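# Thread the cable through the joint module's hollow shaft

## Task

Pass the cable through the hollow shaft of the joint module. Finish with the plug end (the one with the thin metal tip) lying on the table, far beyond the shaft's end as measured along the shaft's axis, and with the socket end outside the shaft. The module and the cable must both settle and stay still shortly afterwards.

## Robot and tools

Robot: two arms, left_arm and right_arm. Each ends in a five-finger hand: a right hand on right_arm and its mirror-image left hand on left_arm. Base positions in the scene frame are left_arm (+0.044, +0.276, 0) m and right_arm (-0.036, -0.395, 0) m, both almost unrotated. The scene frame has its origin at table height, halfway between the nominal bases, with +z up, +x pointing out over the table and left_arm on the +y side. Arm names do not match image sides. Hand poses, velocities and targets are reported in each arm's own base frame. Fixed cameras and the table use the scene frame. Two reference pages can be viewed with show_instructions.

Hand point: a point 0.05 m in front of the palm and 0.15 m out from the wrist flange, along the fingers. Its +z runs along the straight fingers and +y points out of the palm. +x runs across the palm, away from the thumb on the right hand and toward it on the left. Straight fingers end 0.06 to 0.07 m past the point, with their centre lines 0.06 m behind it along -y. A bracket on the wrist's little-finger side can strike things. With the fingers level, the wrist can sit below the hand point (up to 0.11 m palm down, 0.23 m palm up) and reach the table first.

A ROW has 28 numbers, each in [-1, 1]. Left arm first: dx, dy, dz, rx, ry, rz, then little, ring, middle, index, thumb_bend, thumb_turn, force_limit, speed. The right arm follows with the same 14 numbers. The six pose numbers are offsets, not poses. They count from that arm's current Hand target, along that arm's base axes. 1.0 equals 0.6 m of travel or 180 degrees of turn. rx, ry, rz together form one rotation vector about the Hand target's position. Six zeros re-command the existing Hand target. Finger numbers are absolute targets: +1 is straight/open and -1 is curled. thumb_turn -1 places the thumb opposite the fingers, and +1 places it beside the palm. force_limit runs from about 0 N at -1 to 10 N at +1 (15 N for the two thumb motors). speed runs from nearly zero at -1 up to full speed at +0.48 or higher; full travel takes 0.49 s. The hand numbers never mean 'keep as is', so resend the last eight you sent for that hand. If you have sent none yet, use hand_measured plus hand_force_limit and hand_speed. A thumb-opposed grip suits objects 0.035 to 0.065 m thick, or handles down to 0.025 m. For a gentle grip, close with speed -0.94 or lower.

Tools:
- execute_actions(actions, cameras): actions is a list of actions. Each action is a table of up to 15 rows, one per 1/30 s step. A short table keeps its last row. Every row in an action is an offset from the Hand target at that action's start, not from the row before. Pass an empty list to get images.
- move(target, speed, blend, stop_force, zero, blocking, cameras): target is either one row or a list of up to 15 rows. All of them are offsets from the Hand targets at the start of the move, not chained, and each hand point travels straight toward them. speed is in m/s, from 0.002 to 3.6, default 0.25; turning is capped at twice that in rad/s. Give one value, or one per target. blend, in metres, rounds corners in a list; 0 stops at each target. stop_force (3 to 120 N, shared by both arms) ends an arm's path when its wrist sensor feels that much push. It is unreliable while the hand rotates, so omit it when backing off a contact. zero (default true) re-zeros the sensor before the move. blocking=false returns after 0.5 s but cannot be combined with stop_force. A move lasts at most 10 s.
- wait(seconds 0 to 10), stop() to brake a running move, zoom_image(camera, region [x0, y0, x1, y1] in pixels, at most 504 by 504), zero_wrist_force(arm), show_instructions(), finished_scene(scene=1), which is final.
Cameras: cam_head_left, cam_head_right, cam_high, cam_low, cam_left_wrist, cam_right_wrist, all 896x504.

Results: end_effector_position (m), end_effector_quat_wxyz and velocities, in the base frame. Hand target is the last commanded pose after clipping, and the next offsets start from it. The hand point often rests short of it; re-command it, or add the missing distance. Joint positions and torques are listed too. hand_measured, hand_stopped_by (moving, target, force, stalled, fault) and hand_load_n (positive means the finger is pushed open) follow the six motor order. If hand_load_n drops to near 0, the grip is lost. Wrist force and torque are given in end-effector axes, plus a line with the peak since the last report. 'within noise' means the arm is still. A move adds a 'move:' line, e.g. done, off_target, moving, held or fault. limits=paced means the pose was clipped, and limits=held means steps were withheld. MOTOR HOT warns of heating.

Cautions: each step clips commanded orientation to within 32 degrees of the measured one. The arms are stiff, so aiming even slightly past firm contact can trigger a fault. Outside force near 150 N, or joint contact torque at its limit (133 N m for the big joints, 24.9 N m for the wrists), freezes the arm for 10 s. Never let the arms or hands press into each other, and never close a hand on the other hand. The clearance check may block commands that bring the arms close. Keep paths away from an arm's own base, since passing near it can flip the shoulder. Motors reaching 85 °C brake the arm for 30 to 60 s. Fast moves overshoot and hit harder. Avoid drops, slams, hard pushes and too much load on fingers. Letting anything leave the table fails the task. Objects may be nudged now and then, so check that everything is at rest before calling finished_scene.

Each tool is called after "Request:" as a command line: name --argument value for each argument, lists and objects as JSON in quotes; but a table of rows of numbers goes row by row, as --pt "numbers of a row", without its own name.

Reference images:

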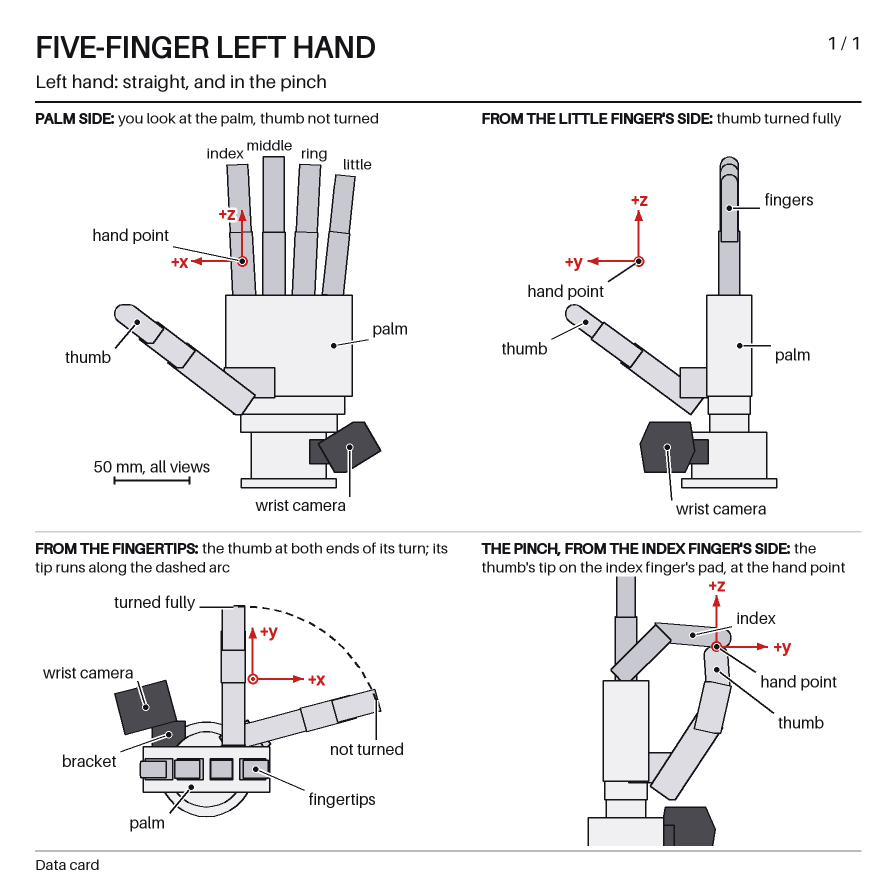

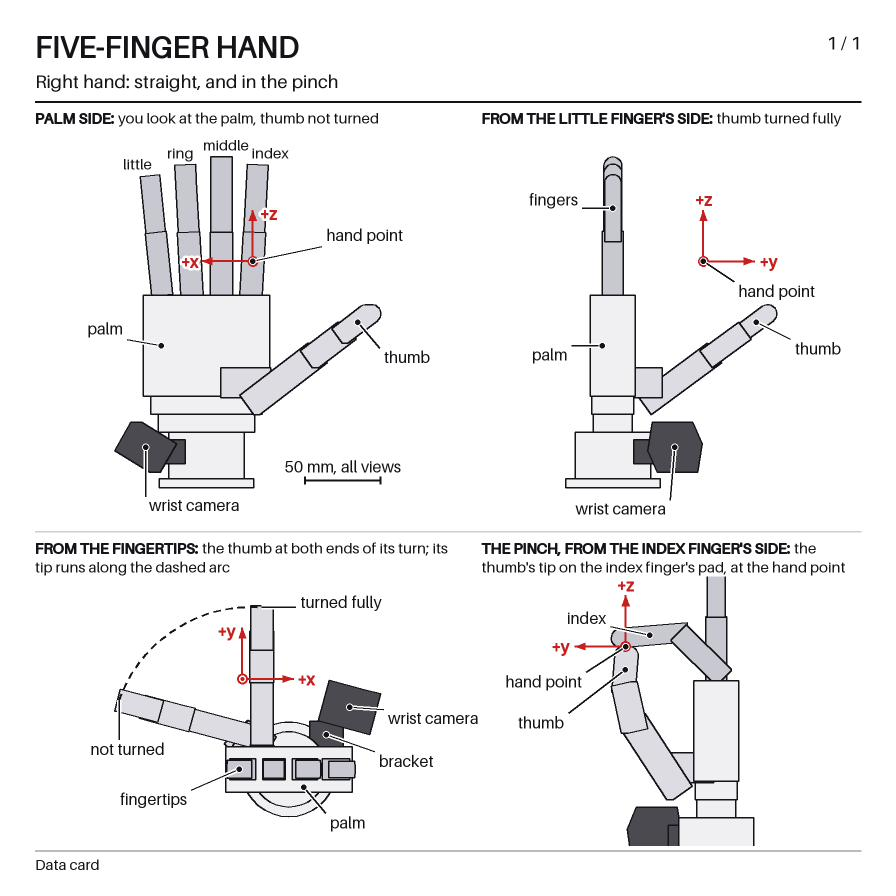

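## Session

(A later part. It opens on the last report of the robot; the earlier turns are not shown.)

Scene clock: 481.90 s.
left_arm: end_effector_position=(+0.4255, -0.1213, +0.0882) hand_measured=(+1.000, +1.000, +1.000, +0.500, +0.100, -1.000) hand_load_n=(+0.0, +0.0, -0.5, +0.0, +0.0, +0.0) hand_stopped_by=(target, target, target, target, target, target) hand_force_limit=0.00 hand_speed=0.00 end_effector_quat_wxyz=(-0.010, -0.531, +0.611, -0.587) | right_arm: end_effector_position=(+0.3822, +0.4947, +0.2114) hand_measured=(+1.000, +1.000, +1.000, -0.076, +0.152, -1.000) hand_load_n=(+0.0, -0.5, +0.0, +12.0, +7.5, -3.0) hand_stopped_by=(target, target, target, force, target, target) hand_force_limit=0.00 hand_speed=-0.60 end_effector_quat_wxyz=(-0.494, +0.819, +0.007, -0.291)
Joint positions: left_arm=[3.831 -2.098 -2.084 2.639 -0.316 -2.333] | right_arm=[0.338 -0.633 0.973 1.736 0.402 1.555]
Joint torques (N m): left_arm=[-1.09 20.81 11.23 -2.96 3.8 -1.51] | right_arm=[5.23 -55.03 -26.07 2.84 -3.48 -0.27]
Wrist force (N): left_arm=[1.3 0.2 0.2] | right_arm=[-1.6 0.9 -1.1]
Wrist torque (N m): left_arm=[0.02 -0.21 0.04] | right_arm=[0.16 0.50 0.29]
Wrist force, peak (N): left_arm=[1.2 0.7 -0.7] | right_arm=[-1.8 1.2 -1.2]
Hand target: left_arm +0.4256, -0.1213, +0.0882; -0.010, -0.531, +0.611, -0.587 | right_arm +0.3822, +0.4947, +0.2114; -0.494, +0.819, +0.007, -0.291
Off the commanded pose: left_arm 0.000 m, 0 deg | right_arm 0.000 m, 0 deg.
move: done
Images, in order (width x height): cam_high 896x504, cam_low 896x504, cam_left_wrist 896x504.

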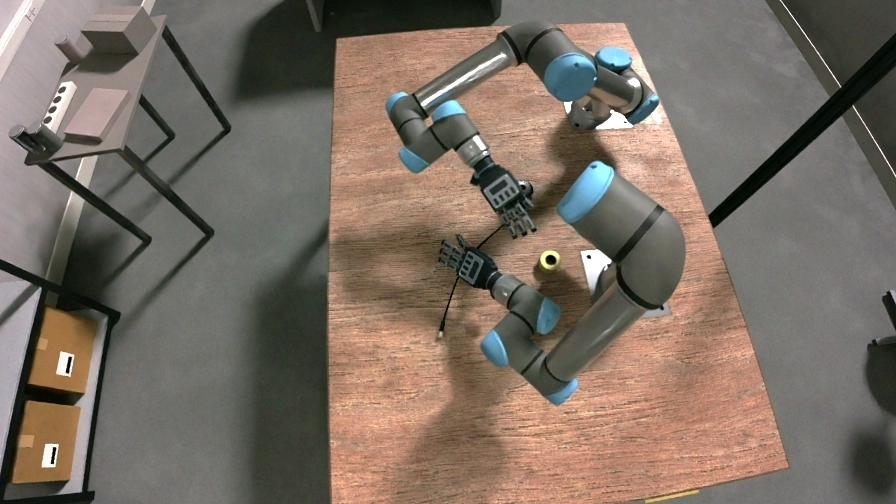

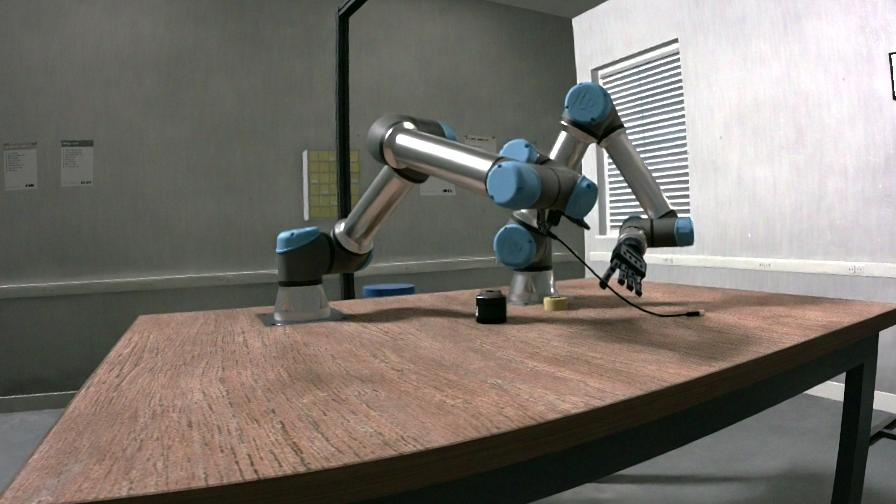

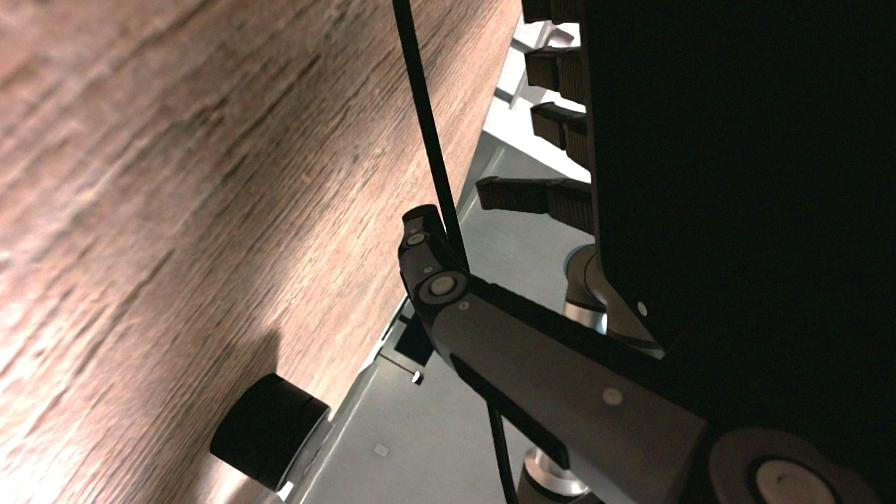

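Request:
move --target '[0,0,0,0,0,0,1,1,1,-0.05,0.05,-1,0,-0.3,0,0,0,0,0,0,1,1,1,-0.6,0.15,-1,0,-0.6]' --speed 0.1 --cameras '["cam_left_wrist","cam_low"]'

Request:
zoom_image --camera "cam_low" --region '[560, 220, 680, 310]'

Request:
zoom_image --camera "cam_left_wrist" --region '[300, 100, 600, 330]'

Scene clock: 489.80 s.
left_arm: end_effector_position=(+0.4256, -0.1213, +0.0882) hand_measured=(+1.000, +1.000, +1.000, -0.050, +0.050, -1.000) hand_load_n=(+0.0, +0.0, +0.0, +0.0, +0.0, -0.5) hand_stopped_by=(target, target, target, target, target, target) hand_force_limit=0.00 hand_speed=-0.30 end_effector_quat_wxyz=(-0.010, -0.531, +0.611, -0.587) | right_arm: end_effector_position=(+0.3822, +0.4947, +0.2114) hand_measured=(+1.000, +1.000, +1.000, -0.076, +0.152, -1.000) hand_load_n=(+0.0, +0.0, +0.0, +12.0, +7.5, -2.5) hand_stopped_by=(target, target, target, force, target, target) hand_force_limit=0.00 hand_speed=-0.60 end_effector_quat_wxyz=(-0.494, +0.819, +0.007, -0.291)
Joint positions: left_arm=[3.831 -2.098 -2.084 2.639 -0.316 -2.333] | right_arm=[0.338 -0.633 0.973 1.736 0.402 1.555]
Joint torques (N m): left_arm=[-5.39 20.88 16.42 -4.53 3.56 1.64] | right_arm=[3.43 -54.29 -26.34 2.42 -3.48 -0.7]
Wrist force (N): left_arm=[1.0 0.3 0.3] | right_arm=[-1.5 1.0 -0.9]
Wrist torque (N m): left_arm=[0.02 -0.17 0.03] | right_arm=[0.15 0.48 0.29]
Wrist force, peak (N): left_arm=[1.3 0.5 0.3] | right_arm=[-1.8 1.1 -1.2]
Hand target: left_arm +0.4256, -0.1213, +0.0882; -0.010, -0.531, +0.611, -0.587 | right_arm +0.3822, +0.4947, +0.2114; -0.494, +0.819, +0.007, -0.291
Off the commanded pose: left_arm 0.000 m, 0 deg | right_arm 0.000 m, 0 deg.
move: done
Images, in order (width x height): cam_low 896x504, cam_left_wrist 896x504.

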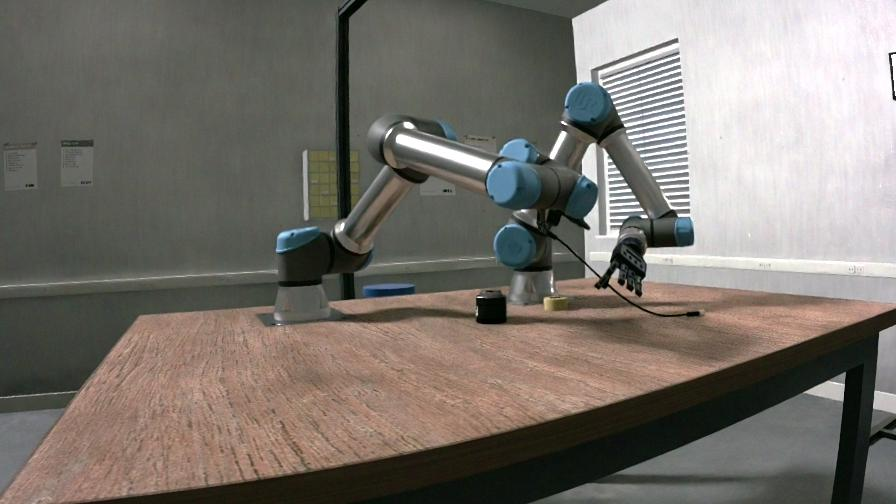

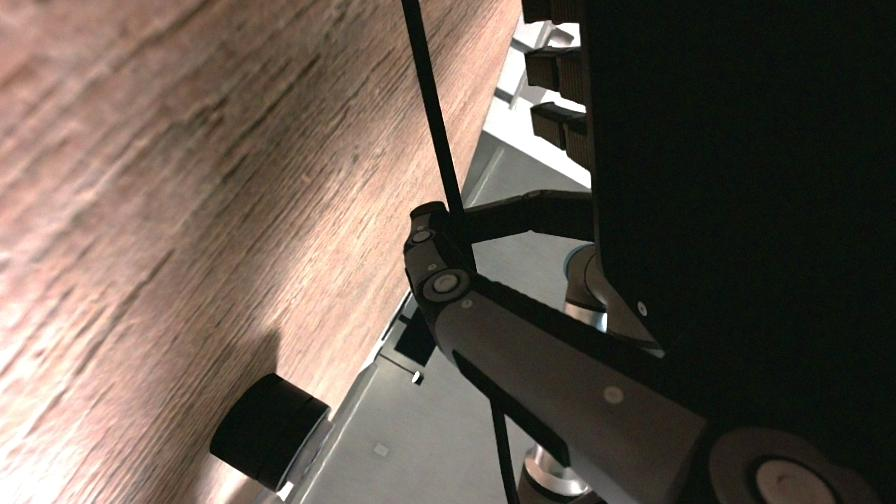

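Scaled by 4.200 from the camera's 896x504 image, which has a finer 1280x720 frame.

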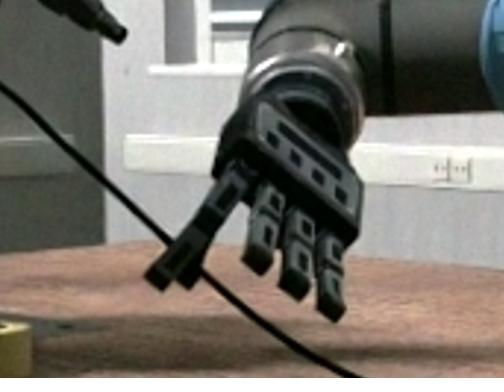

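Scaled by 1.680 from the camera's 896x504 image, which has a finer 1280x720 frame.

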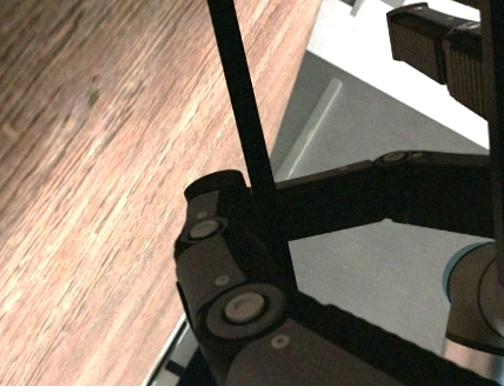

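Request:
move --target '[0.0088,0.0034,0.0094,0,0,0,1,1,1,-0.15,0.05,-1,0,-0.3,0,0,0,0,0,0,1,1,1,-0.6,0.15,-1,0,-0.6]' --speed 0.05 --cameras '["cam_left_wrist","cam_low"]'

Request:
zoom_image --camera "cam_left_wrist" --region '[300, 100, 600, 330]'

Scene clock: 494.67 s.
left_arm: end_effector_position=(+0.4309, -0.1193, +0.0940) hand_measured=(+1.000, +1.000, +1.000, -0.150, +0.050, -1.000) hand_load_n=(+0.0, -0.5, +0.0, +0.0, +0.0, +0.0) hand_stopped_by=(target, target, target, target, target, target) hand_force_limit=0.00 hand_speed=-0.30 end_effector_quat_wxyz=(-0.010, -0.531, +0.611, -0.587) | right_arm: end_effector_position=(+0.3822, +0.4947, +0.2114) hand_measured=(+1.000, +1.000, +1.000, -0.076, +0.152, -1.000) hand_load_n=(+0.0, +0.0, +0.0, +12.0, +7.5, -3.0) hand_stopped_by=(target, target, target, force, target, target) hand_force_limit=0.00 hand_speed=-0.60 end_effector_quat_wxyz=(-0.494, +0.819, +0.007, -0.291)
Joint positions: left_arm=[3.825 -2.089 -2.065 2.628 -0.316 -2.351] | right_arm=[0.338 -0.633 0.973 1.736 0.402 1.555]
Joint torques (N m): left_arm=[-1.5 25.84 -1.48 -1.51 -1.01 1.49] | right_arm=[2.57 -54.23 -25.92 1.9 -3.45 -1.77]
Wrist force (N): left_arm=[1.2 0.2 0.2] | right_arm=[-1.6 1.3 -0.9]
Wrist torque (N m): left_arm=[-0.02 -0.16 0.13] | right_arm=[0.19 0.49 0.29]
Wrist force, peak (N): left_arm=[1.4 0.4 0.3] | right_arm=[-1.6 1.3 -1.4]
Hand target: left_arm +0.4309, -0.1193, +0.0939; -0.010, -0.531, +0.611, -0.587 | right_arm +0.3822, +0.4947, +0.2114; -0.494, +0.819, +0.007, -0.291
Off the commanded pose: left_arm 0.000 m, 0 deg | right_arm 0.000 m, 0 deg.
move: done
Images, in order (width x height): cam_low 896x504, cam_left_wrist 896x504.

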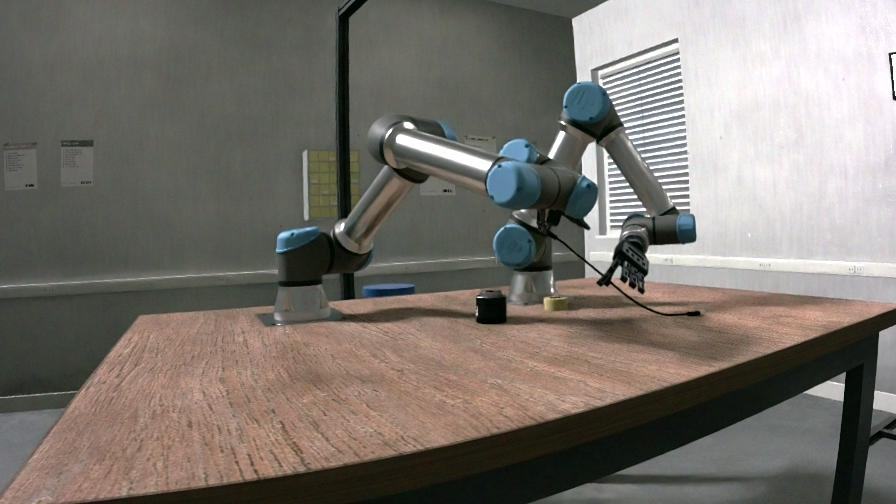

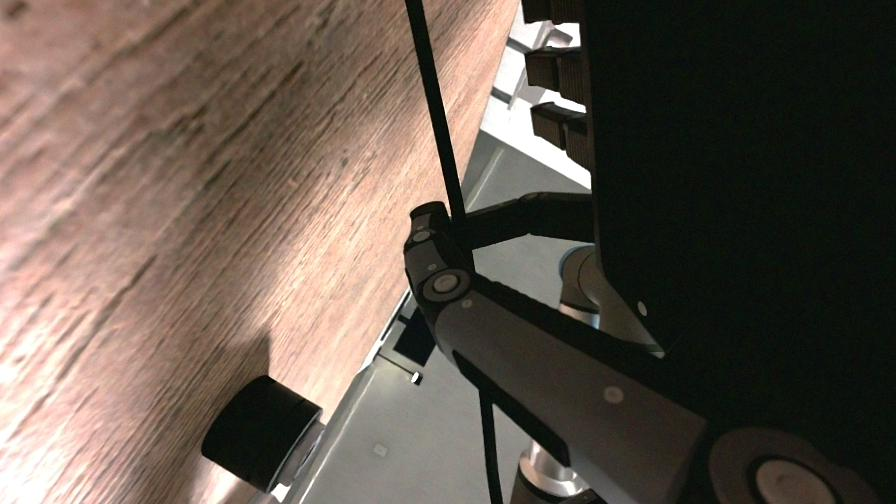

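Scaled by 1.680 from the camera's 896x504 image, which has a finer 1280x720 frame.

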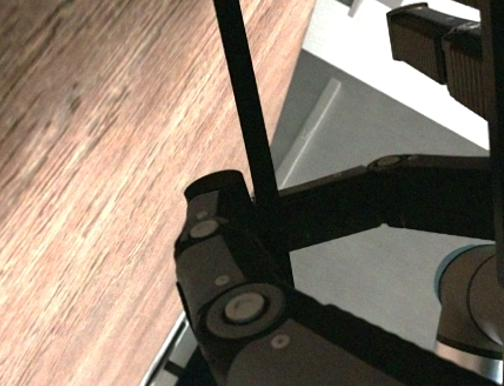

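Request:
move --pt "-0.0088 -0.0034 -0.0094 0 0 0 1 1 1 0.1 0.05 -1 0 0 0 0 0 0 0 0 1 1 1 -0.6 0.15 -1 0 -0.6" --pt "-0.0241 0.0148 -0.0017 0 0 0 1 1 1 0.1 0.05 -1 0 0 0 0 0 0 0 0 1 1 1 -0.6 0.15 -1 0 -0.6" --speed 0.05 --cameras '["cam_left_wrist","cam_low"]'

Request:
zoom_image --camera "cam_left_wrist" --region '[300, 100, 600, 330]'

Scene clock: 502.23 s.
left_arm: end_effector_position=(+0.4164, -0.1104, +0.0928) hand_measured=(+1.000, +1.000, +1.000, +0.100, +0.050, -1.000) hand_load_n=(+0.0, +0.0, +0.0, +0.0, +0.0, +0.0) hand_stopped_by=(target, target, target, target, target, target) hand_force_limit=0.00 hand_speed=0.00 end_effector_quat_wxyz=(-0.010, -0.531, +0.611, -0.587) | right_arm: end_effector_position=(+0.3822, +0.4947, +0.2114) hand_measured=(+1.000, +1.000, +1.000, -0.076, +0.152, -1.000) hand_load_n=(+0.0, -0.5, +0.0, +12.0, +8.0, -2.5) hand_stopped_by=(target, target, target, force, target, target) hand_force_limit=0.00 hand_speed=-0.60 end_effector_quat_wxyz=(-0.494, +0.819, +0.007, -0.291)
Joint positions: left_arm=[3.877 -2.111 -2.105 2.531 -0.318 -2.185] | right_arm=[0.338 -0.633 0.973 1.736 0.402 1.555]
Joint torques (N m): left_arm=[-5.81 36.03 18.16 -0.98 3.97 -0.25] | right_arm=[2.15 -53.5 -27.47 1.65 -3.22 -2.44]
Wrist force (N): left_arm=[0.8 0.7 0.4] | right_arm=[-1.7 1.0 -0.9]
Wrist torque (N m): left_arm=[0.05 -0.15 0.11] | right_arm=[0.16 0.50 0.28]
Wrist force, peak (N): left_arm=[1.5 0.4 0.5] | right_arm=[-1.6 1.4 -1.3]
Hand target: left_arm +0.4164, -0.1104, +0.0929; -0.010, -0.531, +0.611, -0.587 | right_arm +0.3822, +0.4947, +0.2114; -0.494, +0.819, +0.007, -0.291
Off the commanded pose: left_arm 0.000 m, 0 deg | right_arm 0.000 m, 0 deg.
move: done
Images, in order (width x height): cam_low 896x504, cam_left_wrist 896x504.

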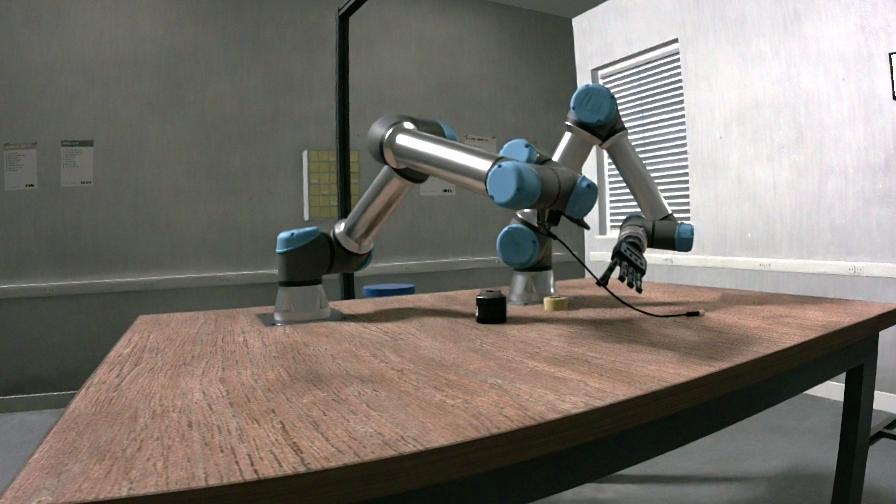

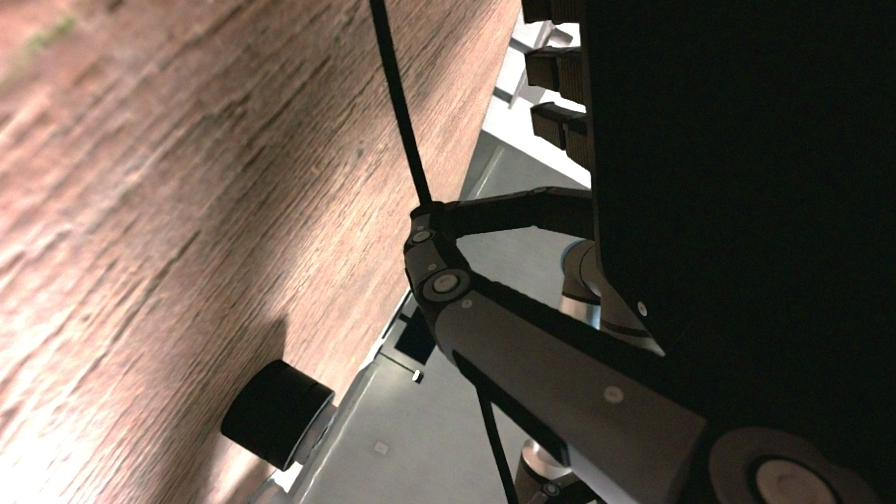

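Scaled by 1.680 from the camera's 896x504 image, which has a finer 1280x720 frame.

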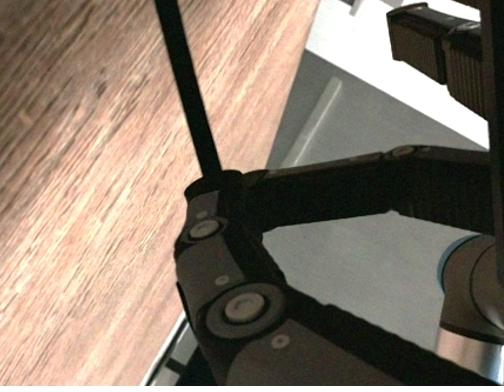

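Request:
move --pt "-0.0044 -0.0017 -0.0047 0 0 0 1 1 1 0.1 0.05 -1 0 0 0 0 0 0 0 0 1 1 1 -0.6 0.15 -1 0 -0.6" --pt "-0.0044 -0.0017 -0.0047 0 0 0 1 1 1 -0.7 0.05 -1 0 -0.4 0 0 0 0 0 0 1 1 1 -0.6 0.15 -1 0 -0.6" --speed 0.05 --cameras '["cam_left_wrist","cam_low"]'

Request:
zoom_image --camera "cam_left_wrist" --region '[300, 100, 600, 330]'

Request:
zoom_image --camera "cam_low" --region '[560, 220, 680, 310]'

Scene clock: 508.60 s.
left_arm: end_effector_position=(+0.4138, -0.1114, +0.0900) hand_measured=(+1.000, +1.000, +1.000, -0.218, +0.052, -1.000) hand_load_n=(+0.0, +0.0, +0.0, +14.5, +5.0, -2.0) hand_stopped_by=(target, target, target, force, target, target) hand_force_limit=0.00 hand_speed=-0.40 end_effector_quat_wxyz=(-0.010, -0.531, +0.611, -0.587) | right_arm: end_effector_position=(+0.3822, +0.4947, +0.2114) hand_measured=(+1.000, +1.000, +1.000, -0.076, +0.152, -1.000) hand_load_n=(+0.0, +0.0, +0.0, +12.0, +8.0, -3.0) hand_stopped_by=(target, target, target, force, target, target) hand_force_limit=0.00 hand_speed=-0.60 end_effector_quat_wxyz=(-0.494, +0.819, +0.007, -0.291)
Joint positions: left_arm=[3.88 -2.116 -2.114 2.536 -0.318 -2.174] | right_arm=[0.338 -0.633 0.973 1.736 0.402 1.555]
Joint torques (N m): left_arm=[-2.43 32.84 17.34 -4.86 -0.95 -2.11] | right_arm=[2.14 -52.84 -26.55 1.48 -3.38 -2.36]
Wrist force (N): left_arm=[0.3 0.3 0.6] | right_arm=[-2.1 1.0 -0.9]
Wrist torque (N m): left_arm=[0.01 -0.16 0.03] | right_arm=[0.17 0.48 0.30]
Wrist force, peak (N): left_arm=[1.0 0.6 0.5] | right_arm=[-2.3 1.0 -1.0]
Hand target: left_arm +0.4138, -0.1114, +0.0900; -0.010, -0.531, +0.611, -0.587 | right_arm +0.3822, +0.4947, +0.2114; -0.494, +0.819, +0.007, -0.291
Off the commanded pose: left_arm 0.000 m, 0 deg | right_arm 0.000 m, 0 deg.
move: done
Images, in order (width x height): cam_low 896x504, cam_left_wrist 896x504.

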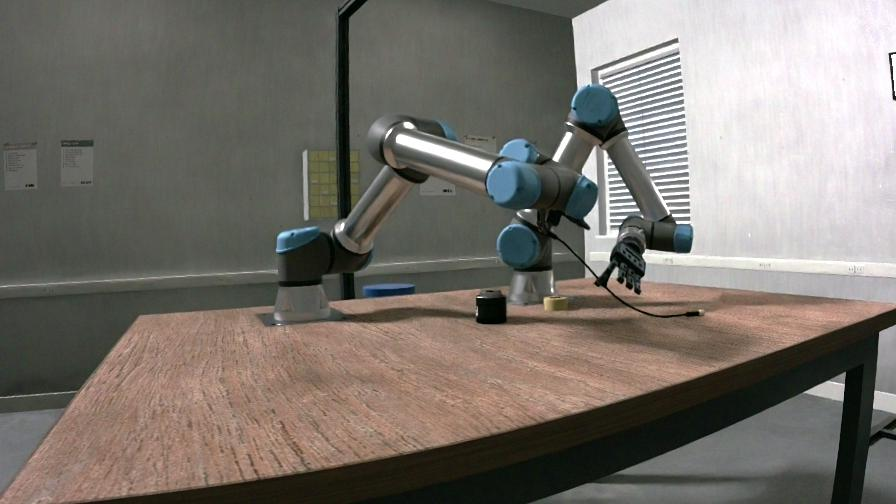

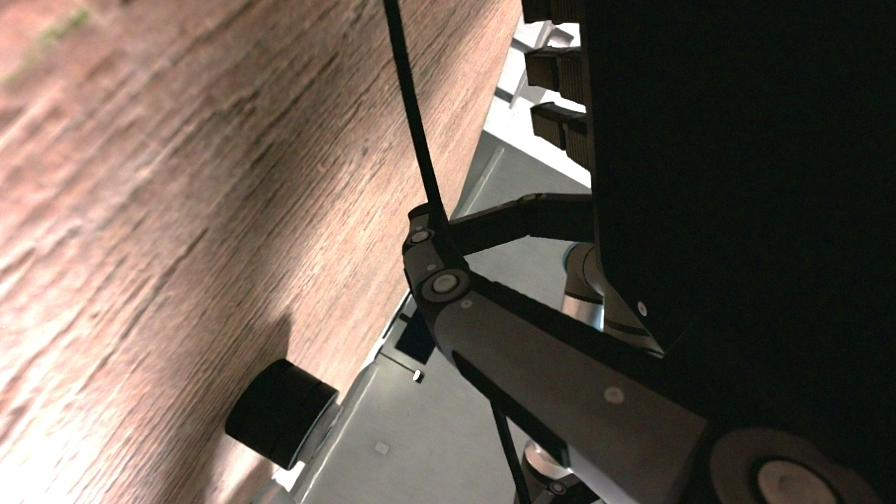

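Scaled by 1.680 from the camera's 896x504 image, which has a finer 1280x720 frame.

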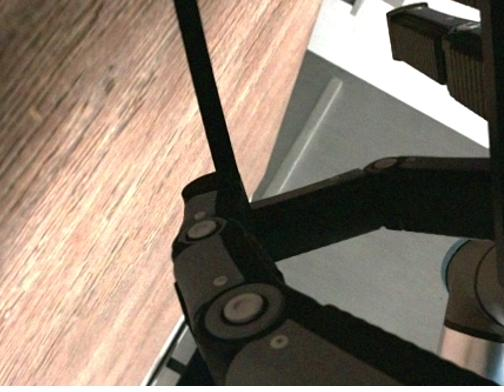

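Scaled by 4.200 from the camera's 896x504 image, which has a finer 1280x720 frame.

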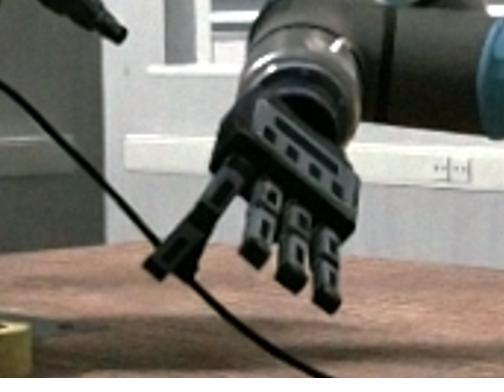

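Request:
move --pt "0 0 0 0 0 0 1 1 1 -0.7 0.05 -1 0 -0.4 -0.02 0 -0.133 0.0807 -0.1343 0.057 1 1 1 -0.6 0.15 -1 0 -0.6" --pt "0 0 0 0 0 0 1 1 1 -0.7 0.05 -1 0 -0.4 -0.02 0 -0.133 0.0807 -0.1343 0.057 1 1 1 0.4 0.15 -1 0 -0.7" --speed 0.12 --cameras '["cam_left_wrist","cam_low","cam_right_wrist"]'

Request:
zoom_image --camera "cam_low" --region '[500, 200, 720, 330]'

Scene clock: 526.33 s.
left_arm: end_effector_position=(+0.4138, -0.1114, +0.0900) hand_measured=(+1.000, +1.000, +1.000, -0.218, +0.052, -1.000) hand_load_n=(-0.5, -0.5, +0.0, +14.0, +6.5, -3.5) hand_stopped_by=(target, target, target, force, target, target) hand_force_limit=0.00 hand_speed=-0.40 end_effector_quat_wxyz=(-0.010, -0.531, +0.611, -0.587) | right_arm: end_effector_position=(+0.3702, +0.4947, +0.1316) hand_measured=(+1.000, +1.000, +1.000, +0.400, +0.150, -1.000) hand_load_n=(+0.0, -0.5, +0.0, +0.0, +0.0, +0.0) hand_stopped_by=(target, target, target, target, target, target) hand_force_limit=0.00 hand_speed=-0.70 end_effector_quat_wxyz=(-0.553, +0.790, +0.218, -0.153)
Joint positions: left_arm=[3.88 -2.116 -2.114 2.536 -0.318 -2.174] | right_arm=[0.349 -0.658 1.178 1.531 0.396 1.058]
Joint torques (N m): left_arm=[-8.71 33.4 14.54 -4.24 0.59 -1.86] | right_arm=[-10.65 -42.72 -26.47 1.15 -1.45 -0.06]
Wrist force (N): left_arm=[0.8 0.5 0.4] | right_arm=[-2.4 1.1 -0.7]
Wrist torque (N m): left_arm=[0.03 -0.17 0.05] | right_arm=[0.12 0.52 0.14]
Wrist force, peak (N): left_arm=[0.9 0.7 0.6] | right_arm=[-3.0 1.0 -0.9]
Hand target: left_arm +0.4138, -0.1114, +0.0900; -0.010, -0.531, +0.611, -0.587 | right_arm +0.3702, +0.4947, +0.1316; -0.553, +0.790, +0.218, -0.153
Off the commanded pose: left_arm 0.000 m, 0 deg | right_arm 0.000 m, 0 deg.
move: done
Images, in order (width x height): cam_low 896x504, cam_left_wrist 896x504, cam_right_wrist 896x504.

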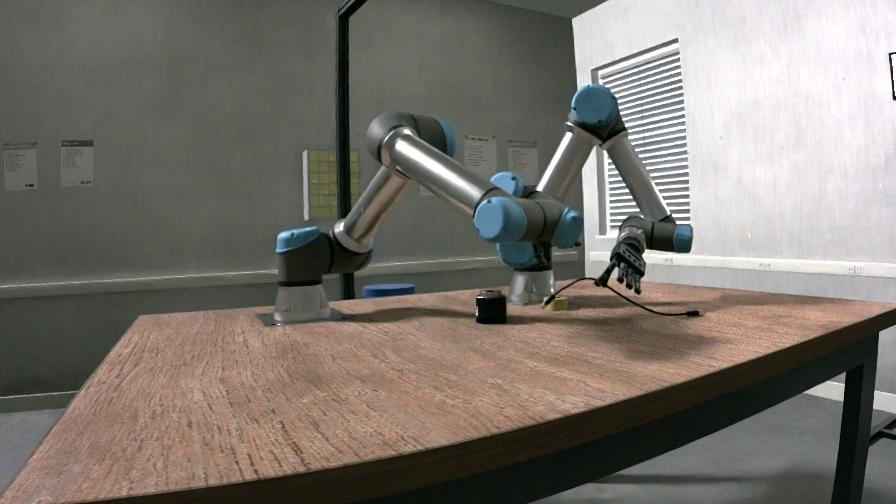

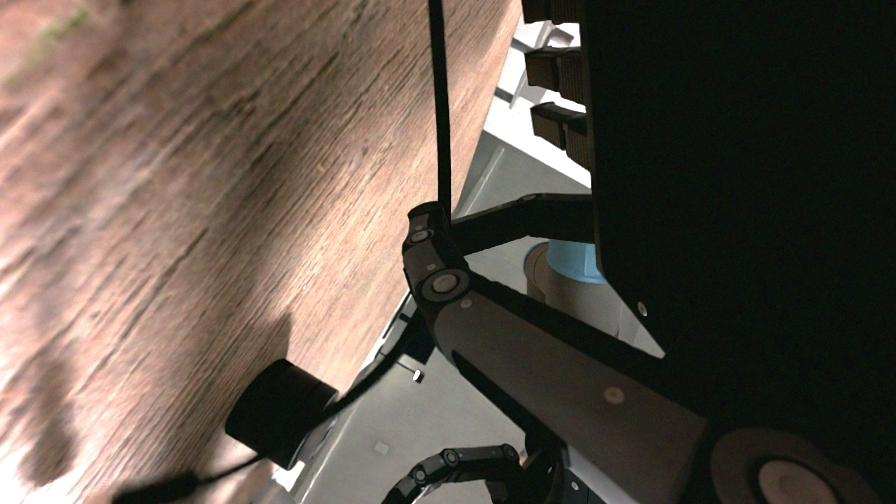

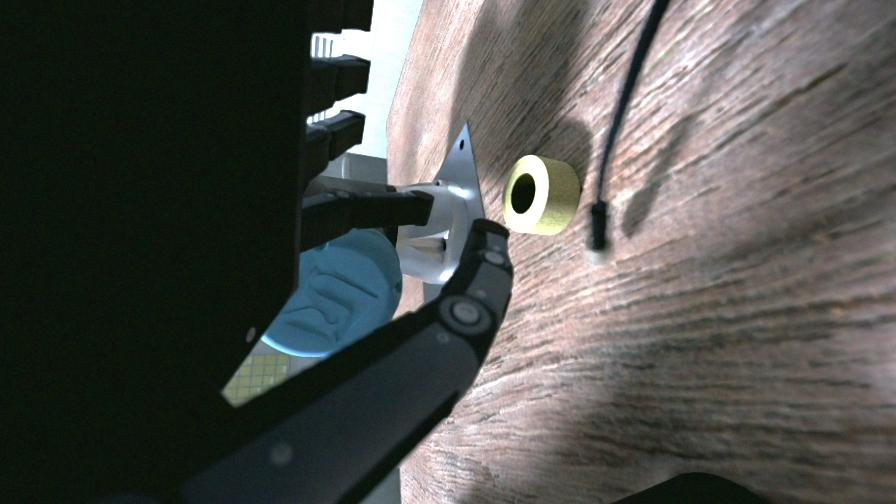

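Scaled by 2.291 from the camera's 896x504 image, which has a finer 1280x720 frame.

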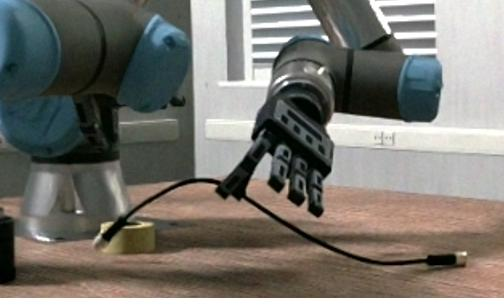

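Request:
move --pt "0.01 0.085 0.433 0 0 -0.333 1 1 1 -0.7 0.05 -1 0 -0.4 0 -0.05 0.25 0 0 0 1 1 1 0.8 0.9 -1 0 0" --pt "-0.057 -0.047 0.683 0.0801 -0.7691 -0.2778 1 1 1 -0.7 0.05 -1 0 -0.4 0.012 -0.386 0.2 0.1466 -0.4484 0.0112 1 1 1 0.8 0.9 -1 0 0" --speed 0.3 --blend 0.03 --cameras '["all"]'

Scene clock: 581.40 s.
left_arm: end_effector_position=(+0.3795, -0.1397, +0.4998) hand_measured=(+1.000, +1.000, +1.000, -0.218, +0.052, -1.000) hand_load_n=(+0.0, +0.0, +0.0, +13.0, +7.5, -3.0) hand_stopped_by=(target, target, target, force, target, target) hand_force_limit=0.00 hand_speed=-0.40 end_effector_quat_wxyz=(+0.406, +0.579, +0.406, -0.580) end_effector_velocity=(+0.000, +0.000, +0.001) end_effector_angular_velocity=(+0.003, -0.006, +0.000) | right_arm: end_effector_position=(+0.3774, +0.2631, +0.2516) hand_measured=(+1.000, +1.000, +1.000, +0.800, +0.900, -1.000) hand_load_n=(+0.0, -0.5, -0.5, +0.0, +0.0, +0.0) hand_stopped_by=(target, target, target, target, target, target) hand_force_limit=0.00 hand_speed=0.00 end_effector_quat_wxyz=(-0.431, +0.561, +0.560, +0.430)
Joint positions: left_arm=[3.738 -1.671 -1.875 0.404 -0.945 1.57] | right_arm=[-0.34 -1.319 2.212 1.57 0.425 -0.937]
Joint velocities: left_arm=[0 0 0.005 0.001 0 0.001] | right_arm=[within noise]
Joint torques (N m): left_arm=[7.47 12.1 27.18 1.12 2.48 2.02] | right_arm=[3.69 -26.67 -22.41 0.66 -3.05 -1.72]
Wrist force (N): left_arm=[1.1 0.1 1.6] | right_arm=[-1.8 -0.4 -0.6]
Wrist torque (N m): left_arm=[-0.15 -0.22 0.11] | right_arm=[0.03 0.37 -0.12]
Wrist force, peak (N): left_arm=[1.3 0.1 2.1] | right_arm=[-2.3 1.8 -0.5]
Hand target: left_arm +0.3796, -0.1396, +0.4998; +0.406, +0.579, +0.406, -0.579 | right_arm +0.3774, +0.2631, +0.2516; -0.431, +0.561, +0.560, +0.431
Off the commanded pose: left_arm 0.000 m, 0 deg | right_arm 0.000 m, 0 deg.
move: done

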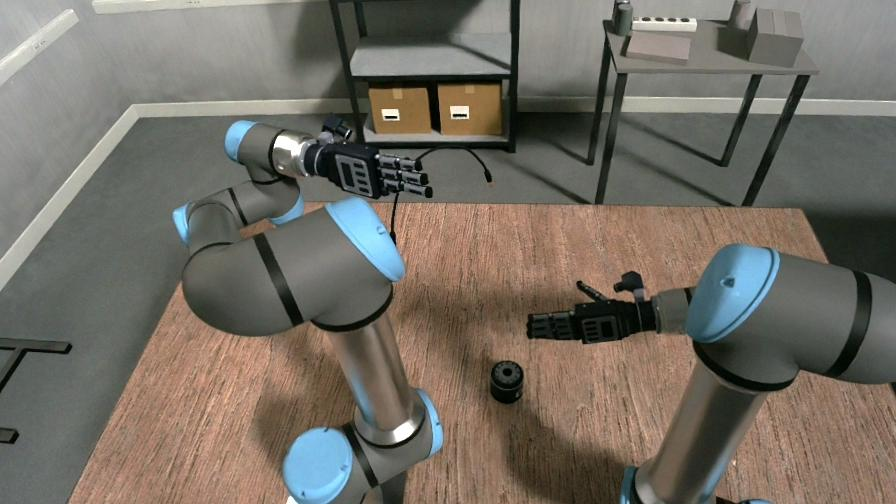

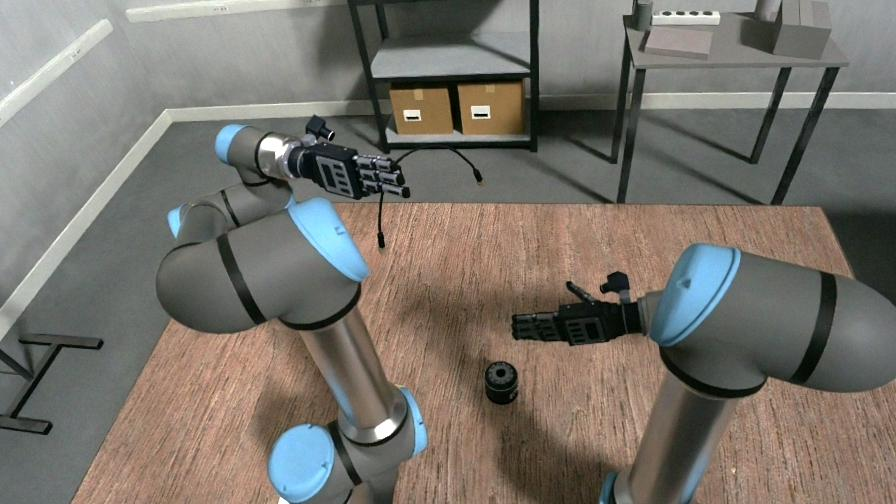

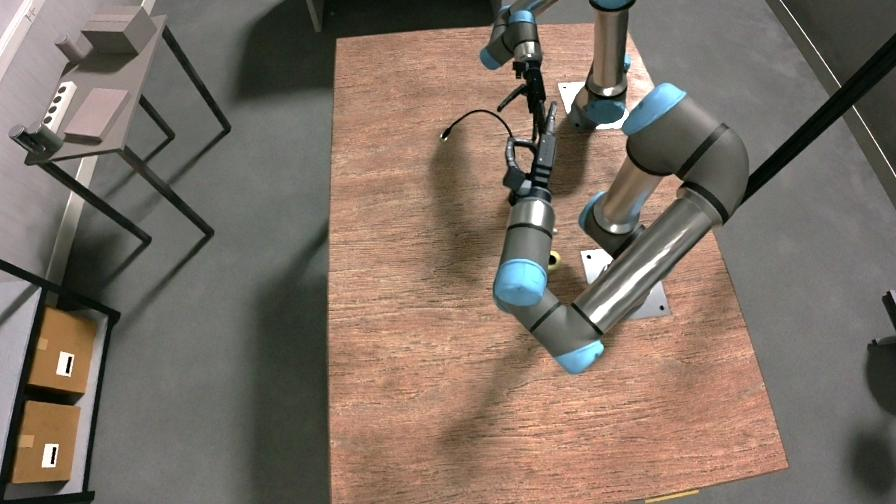

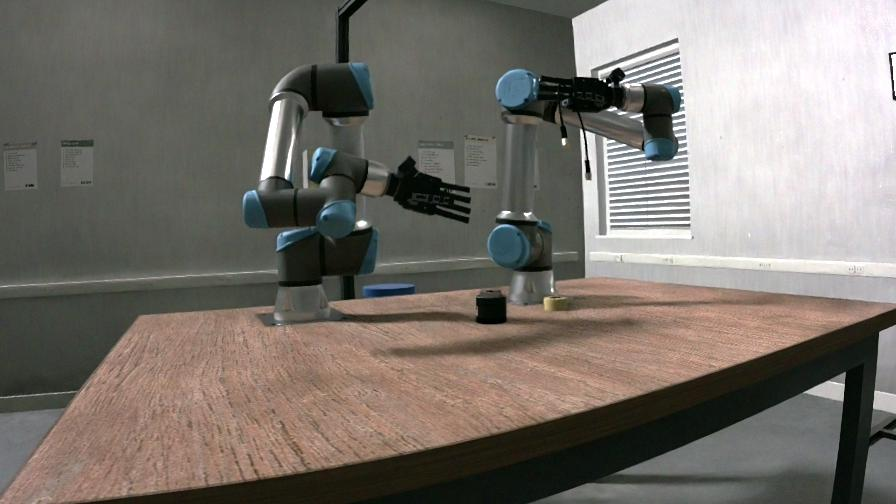

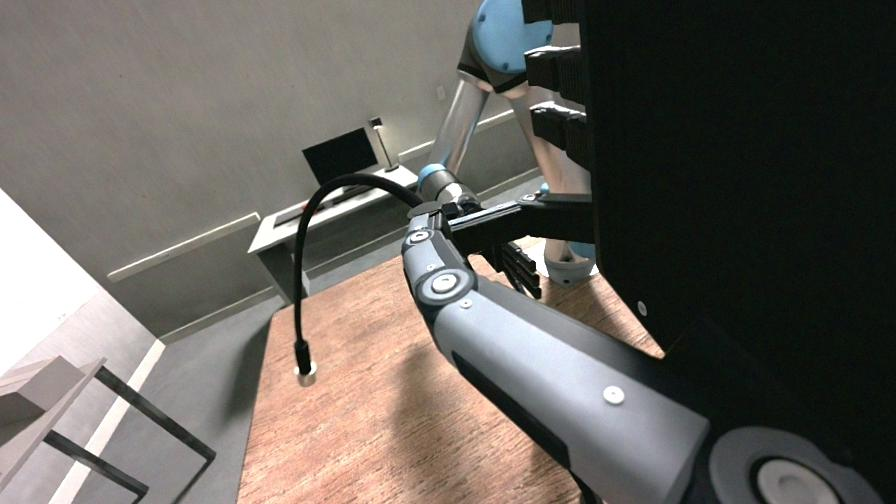

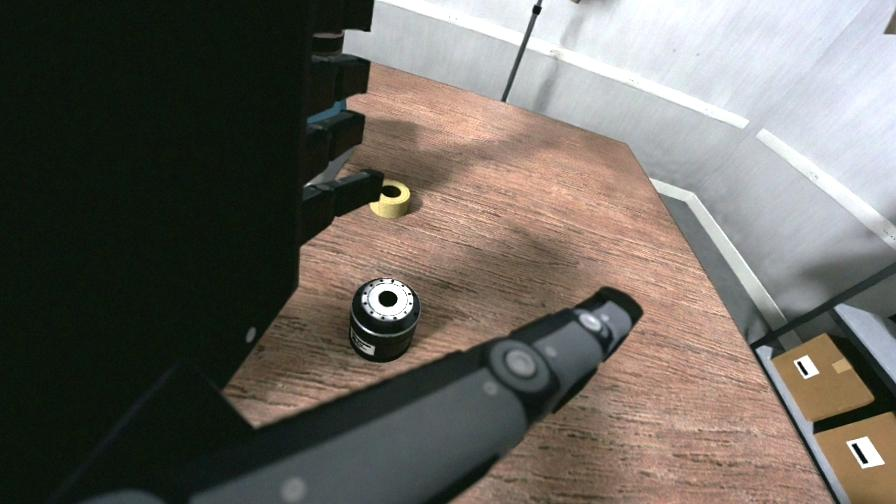

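Request:
zoom_image --camera "cam_head_right" --region '[340, 120, 520, 280]'

Request:
zoom_image --camera "cam_low" --region '[520, 60, 660, 200]'

Request:
zoom_image --camera "cam_right_wrist" --region '[300, 240, 480, 380]'

Scaled by 2.800 from the camera's 896x504 image, which has a finer 1280x720 frame.

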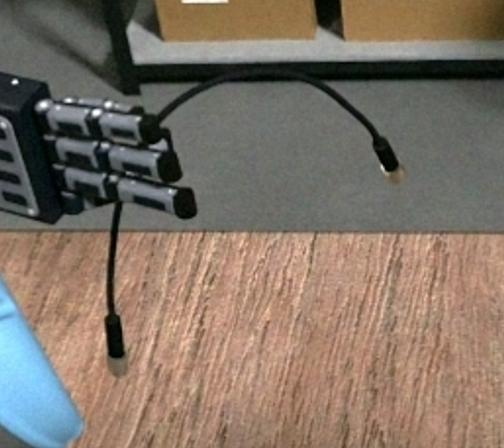

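Scaled by 3.600 from the camera's 896x504 image, which has a finer 1280x720 frame.

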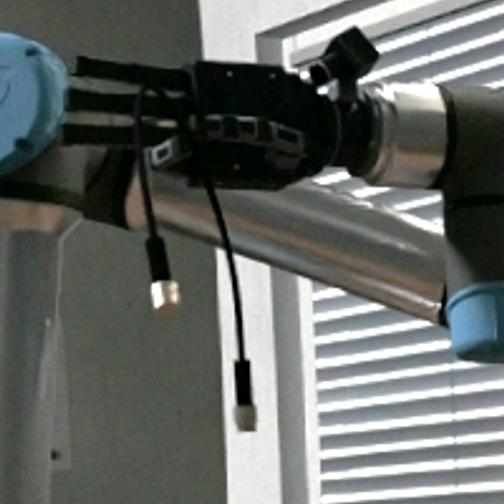

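Scaled by 2.800 from the camera's 896x504 image, which has a finer 1280x720 frame.

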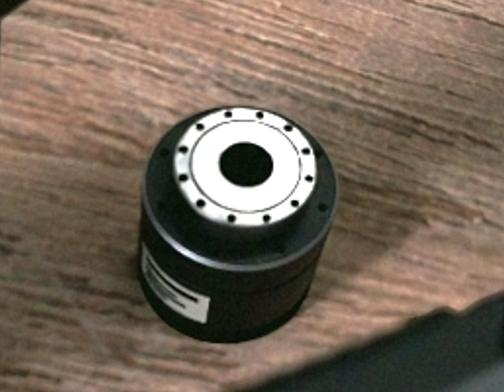

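Request:
zoom_image --camera "cam_left_wrist" --region '[250, 310, 370, 410]'

Request:
zoom_image --camera "cam_head_left" --region '[370, 130, 510, 260]'

Request:
zoom_image --camera "cam_low" --region '[550, 110, 610, 190]'

Scaled by 4.200 from the camera's 896x504 image, which has a finer 1280x720 frame.

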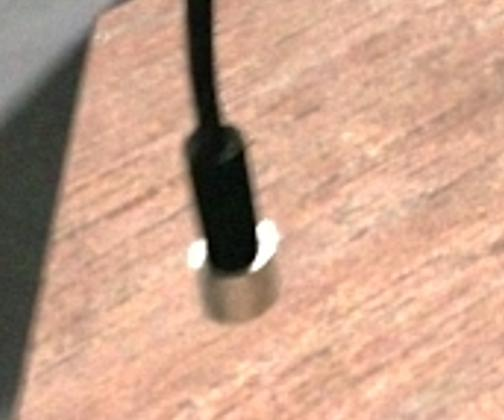

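Scaled by 3.600 from the camera's 896x504 image, which has a finer 1280x720 frame.

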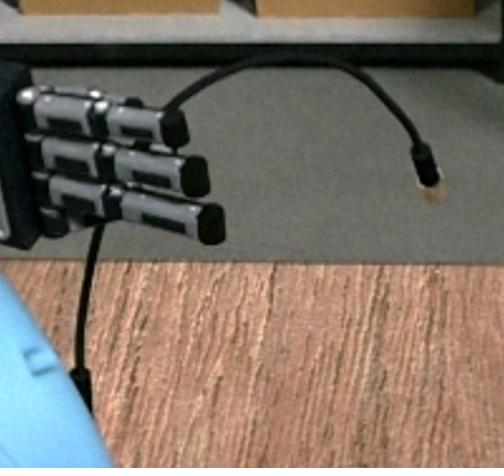

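Scaled by 6.300 from the camera's 896x504 image, which has a finer 1280x720 frame.

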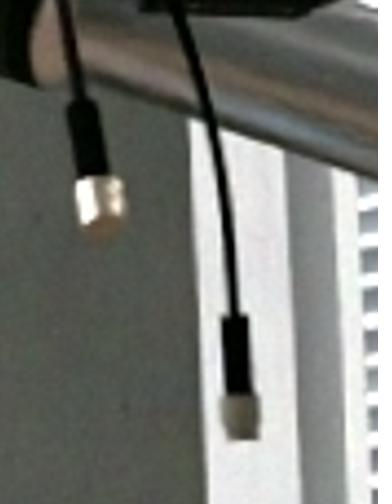

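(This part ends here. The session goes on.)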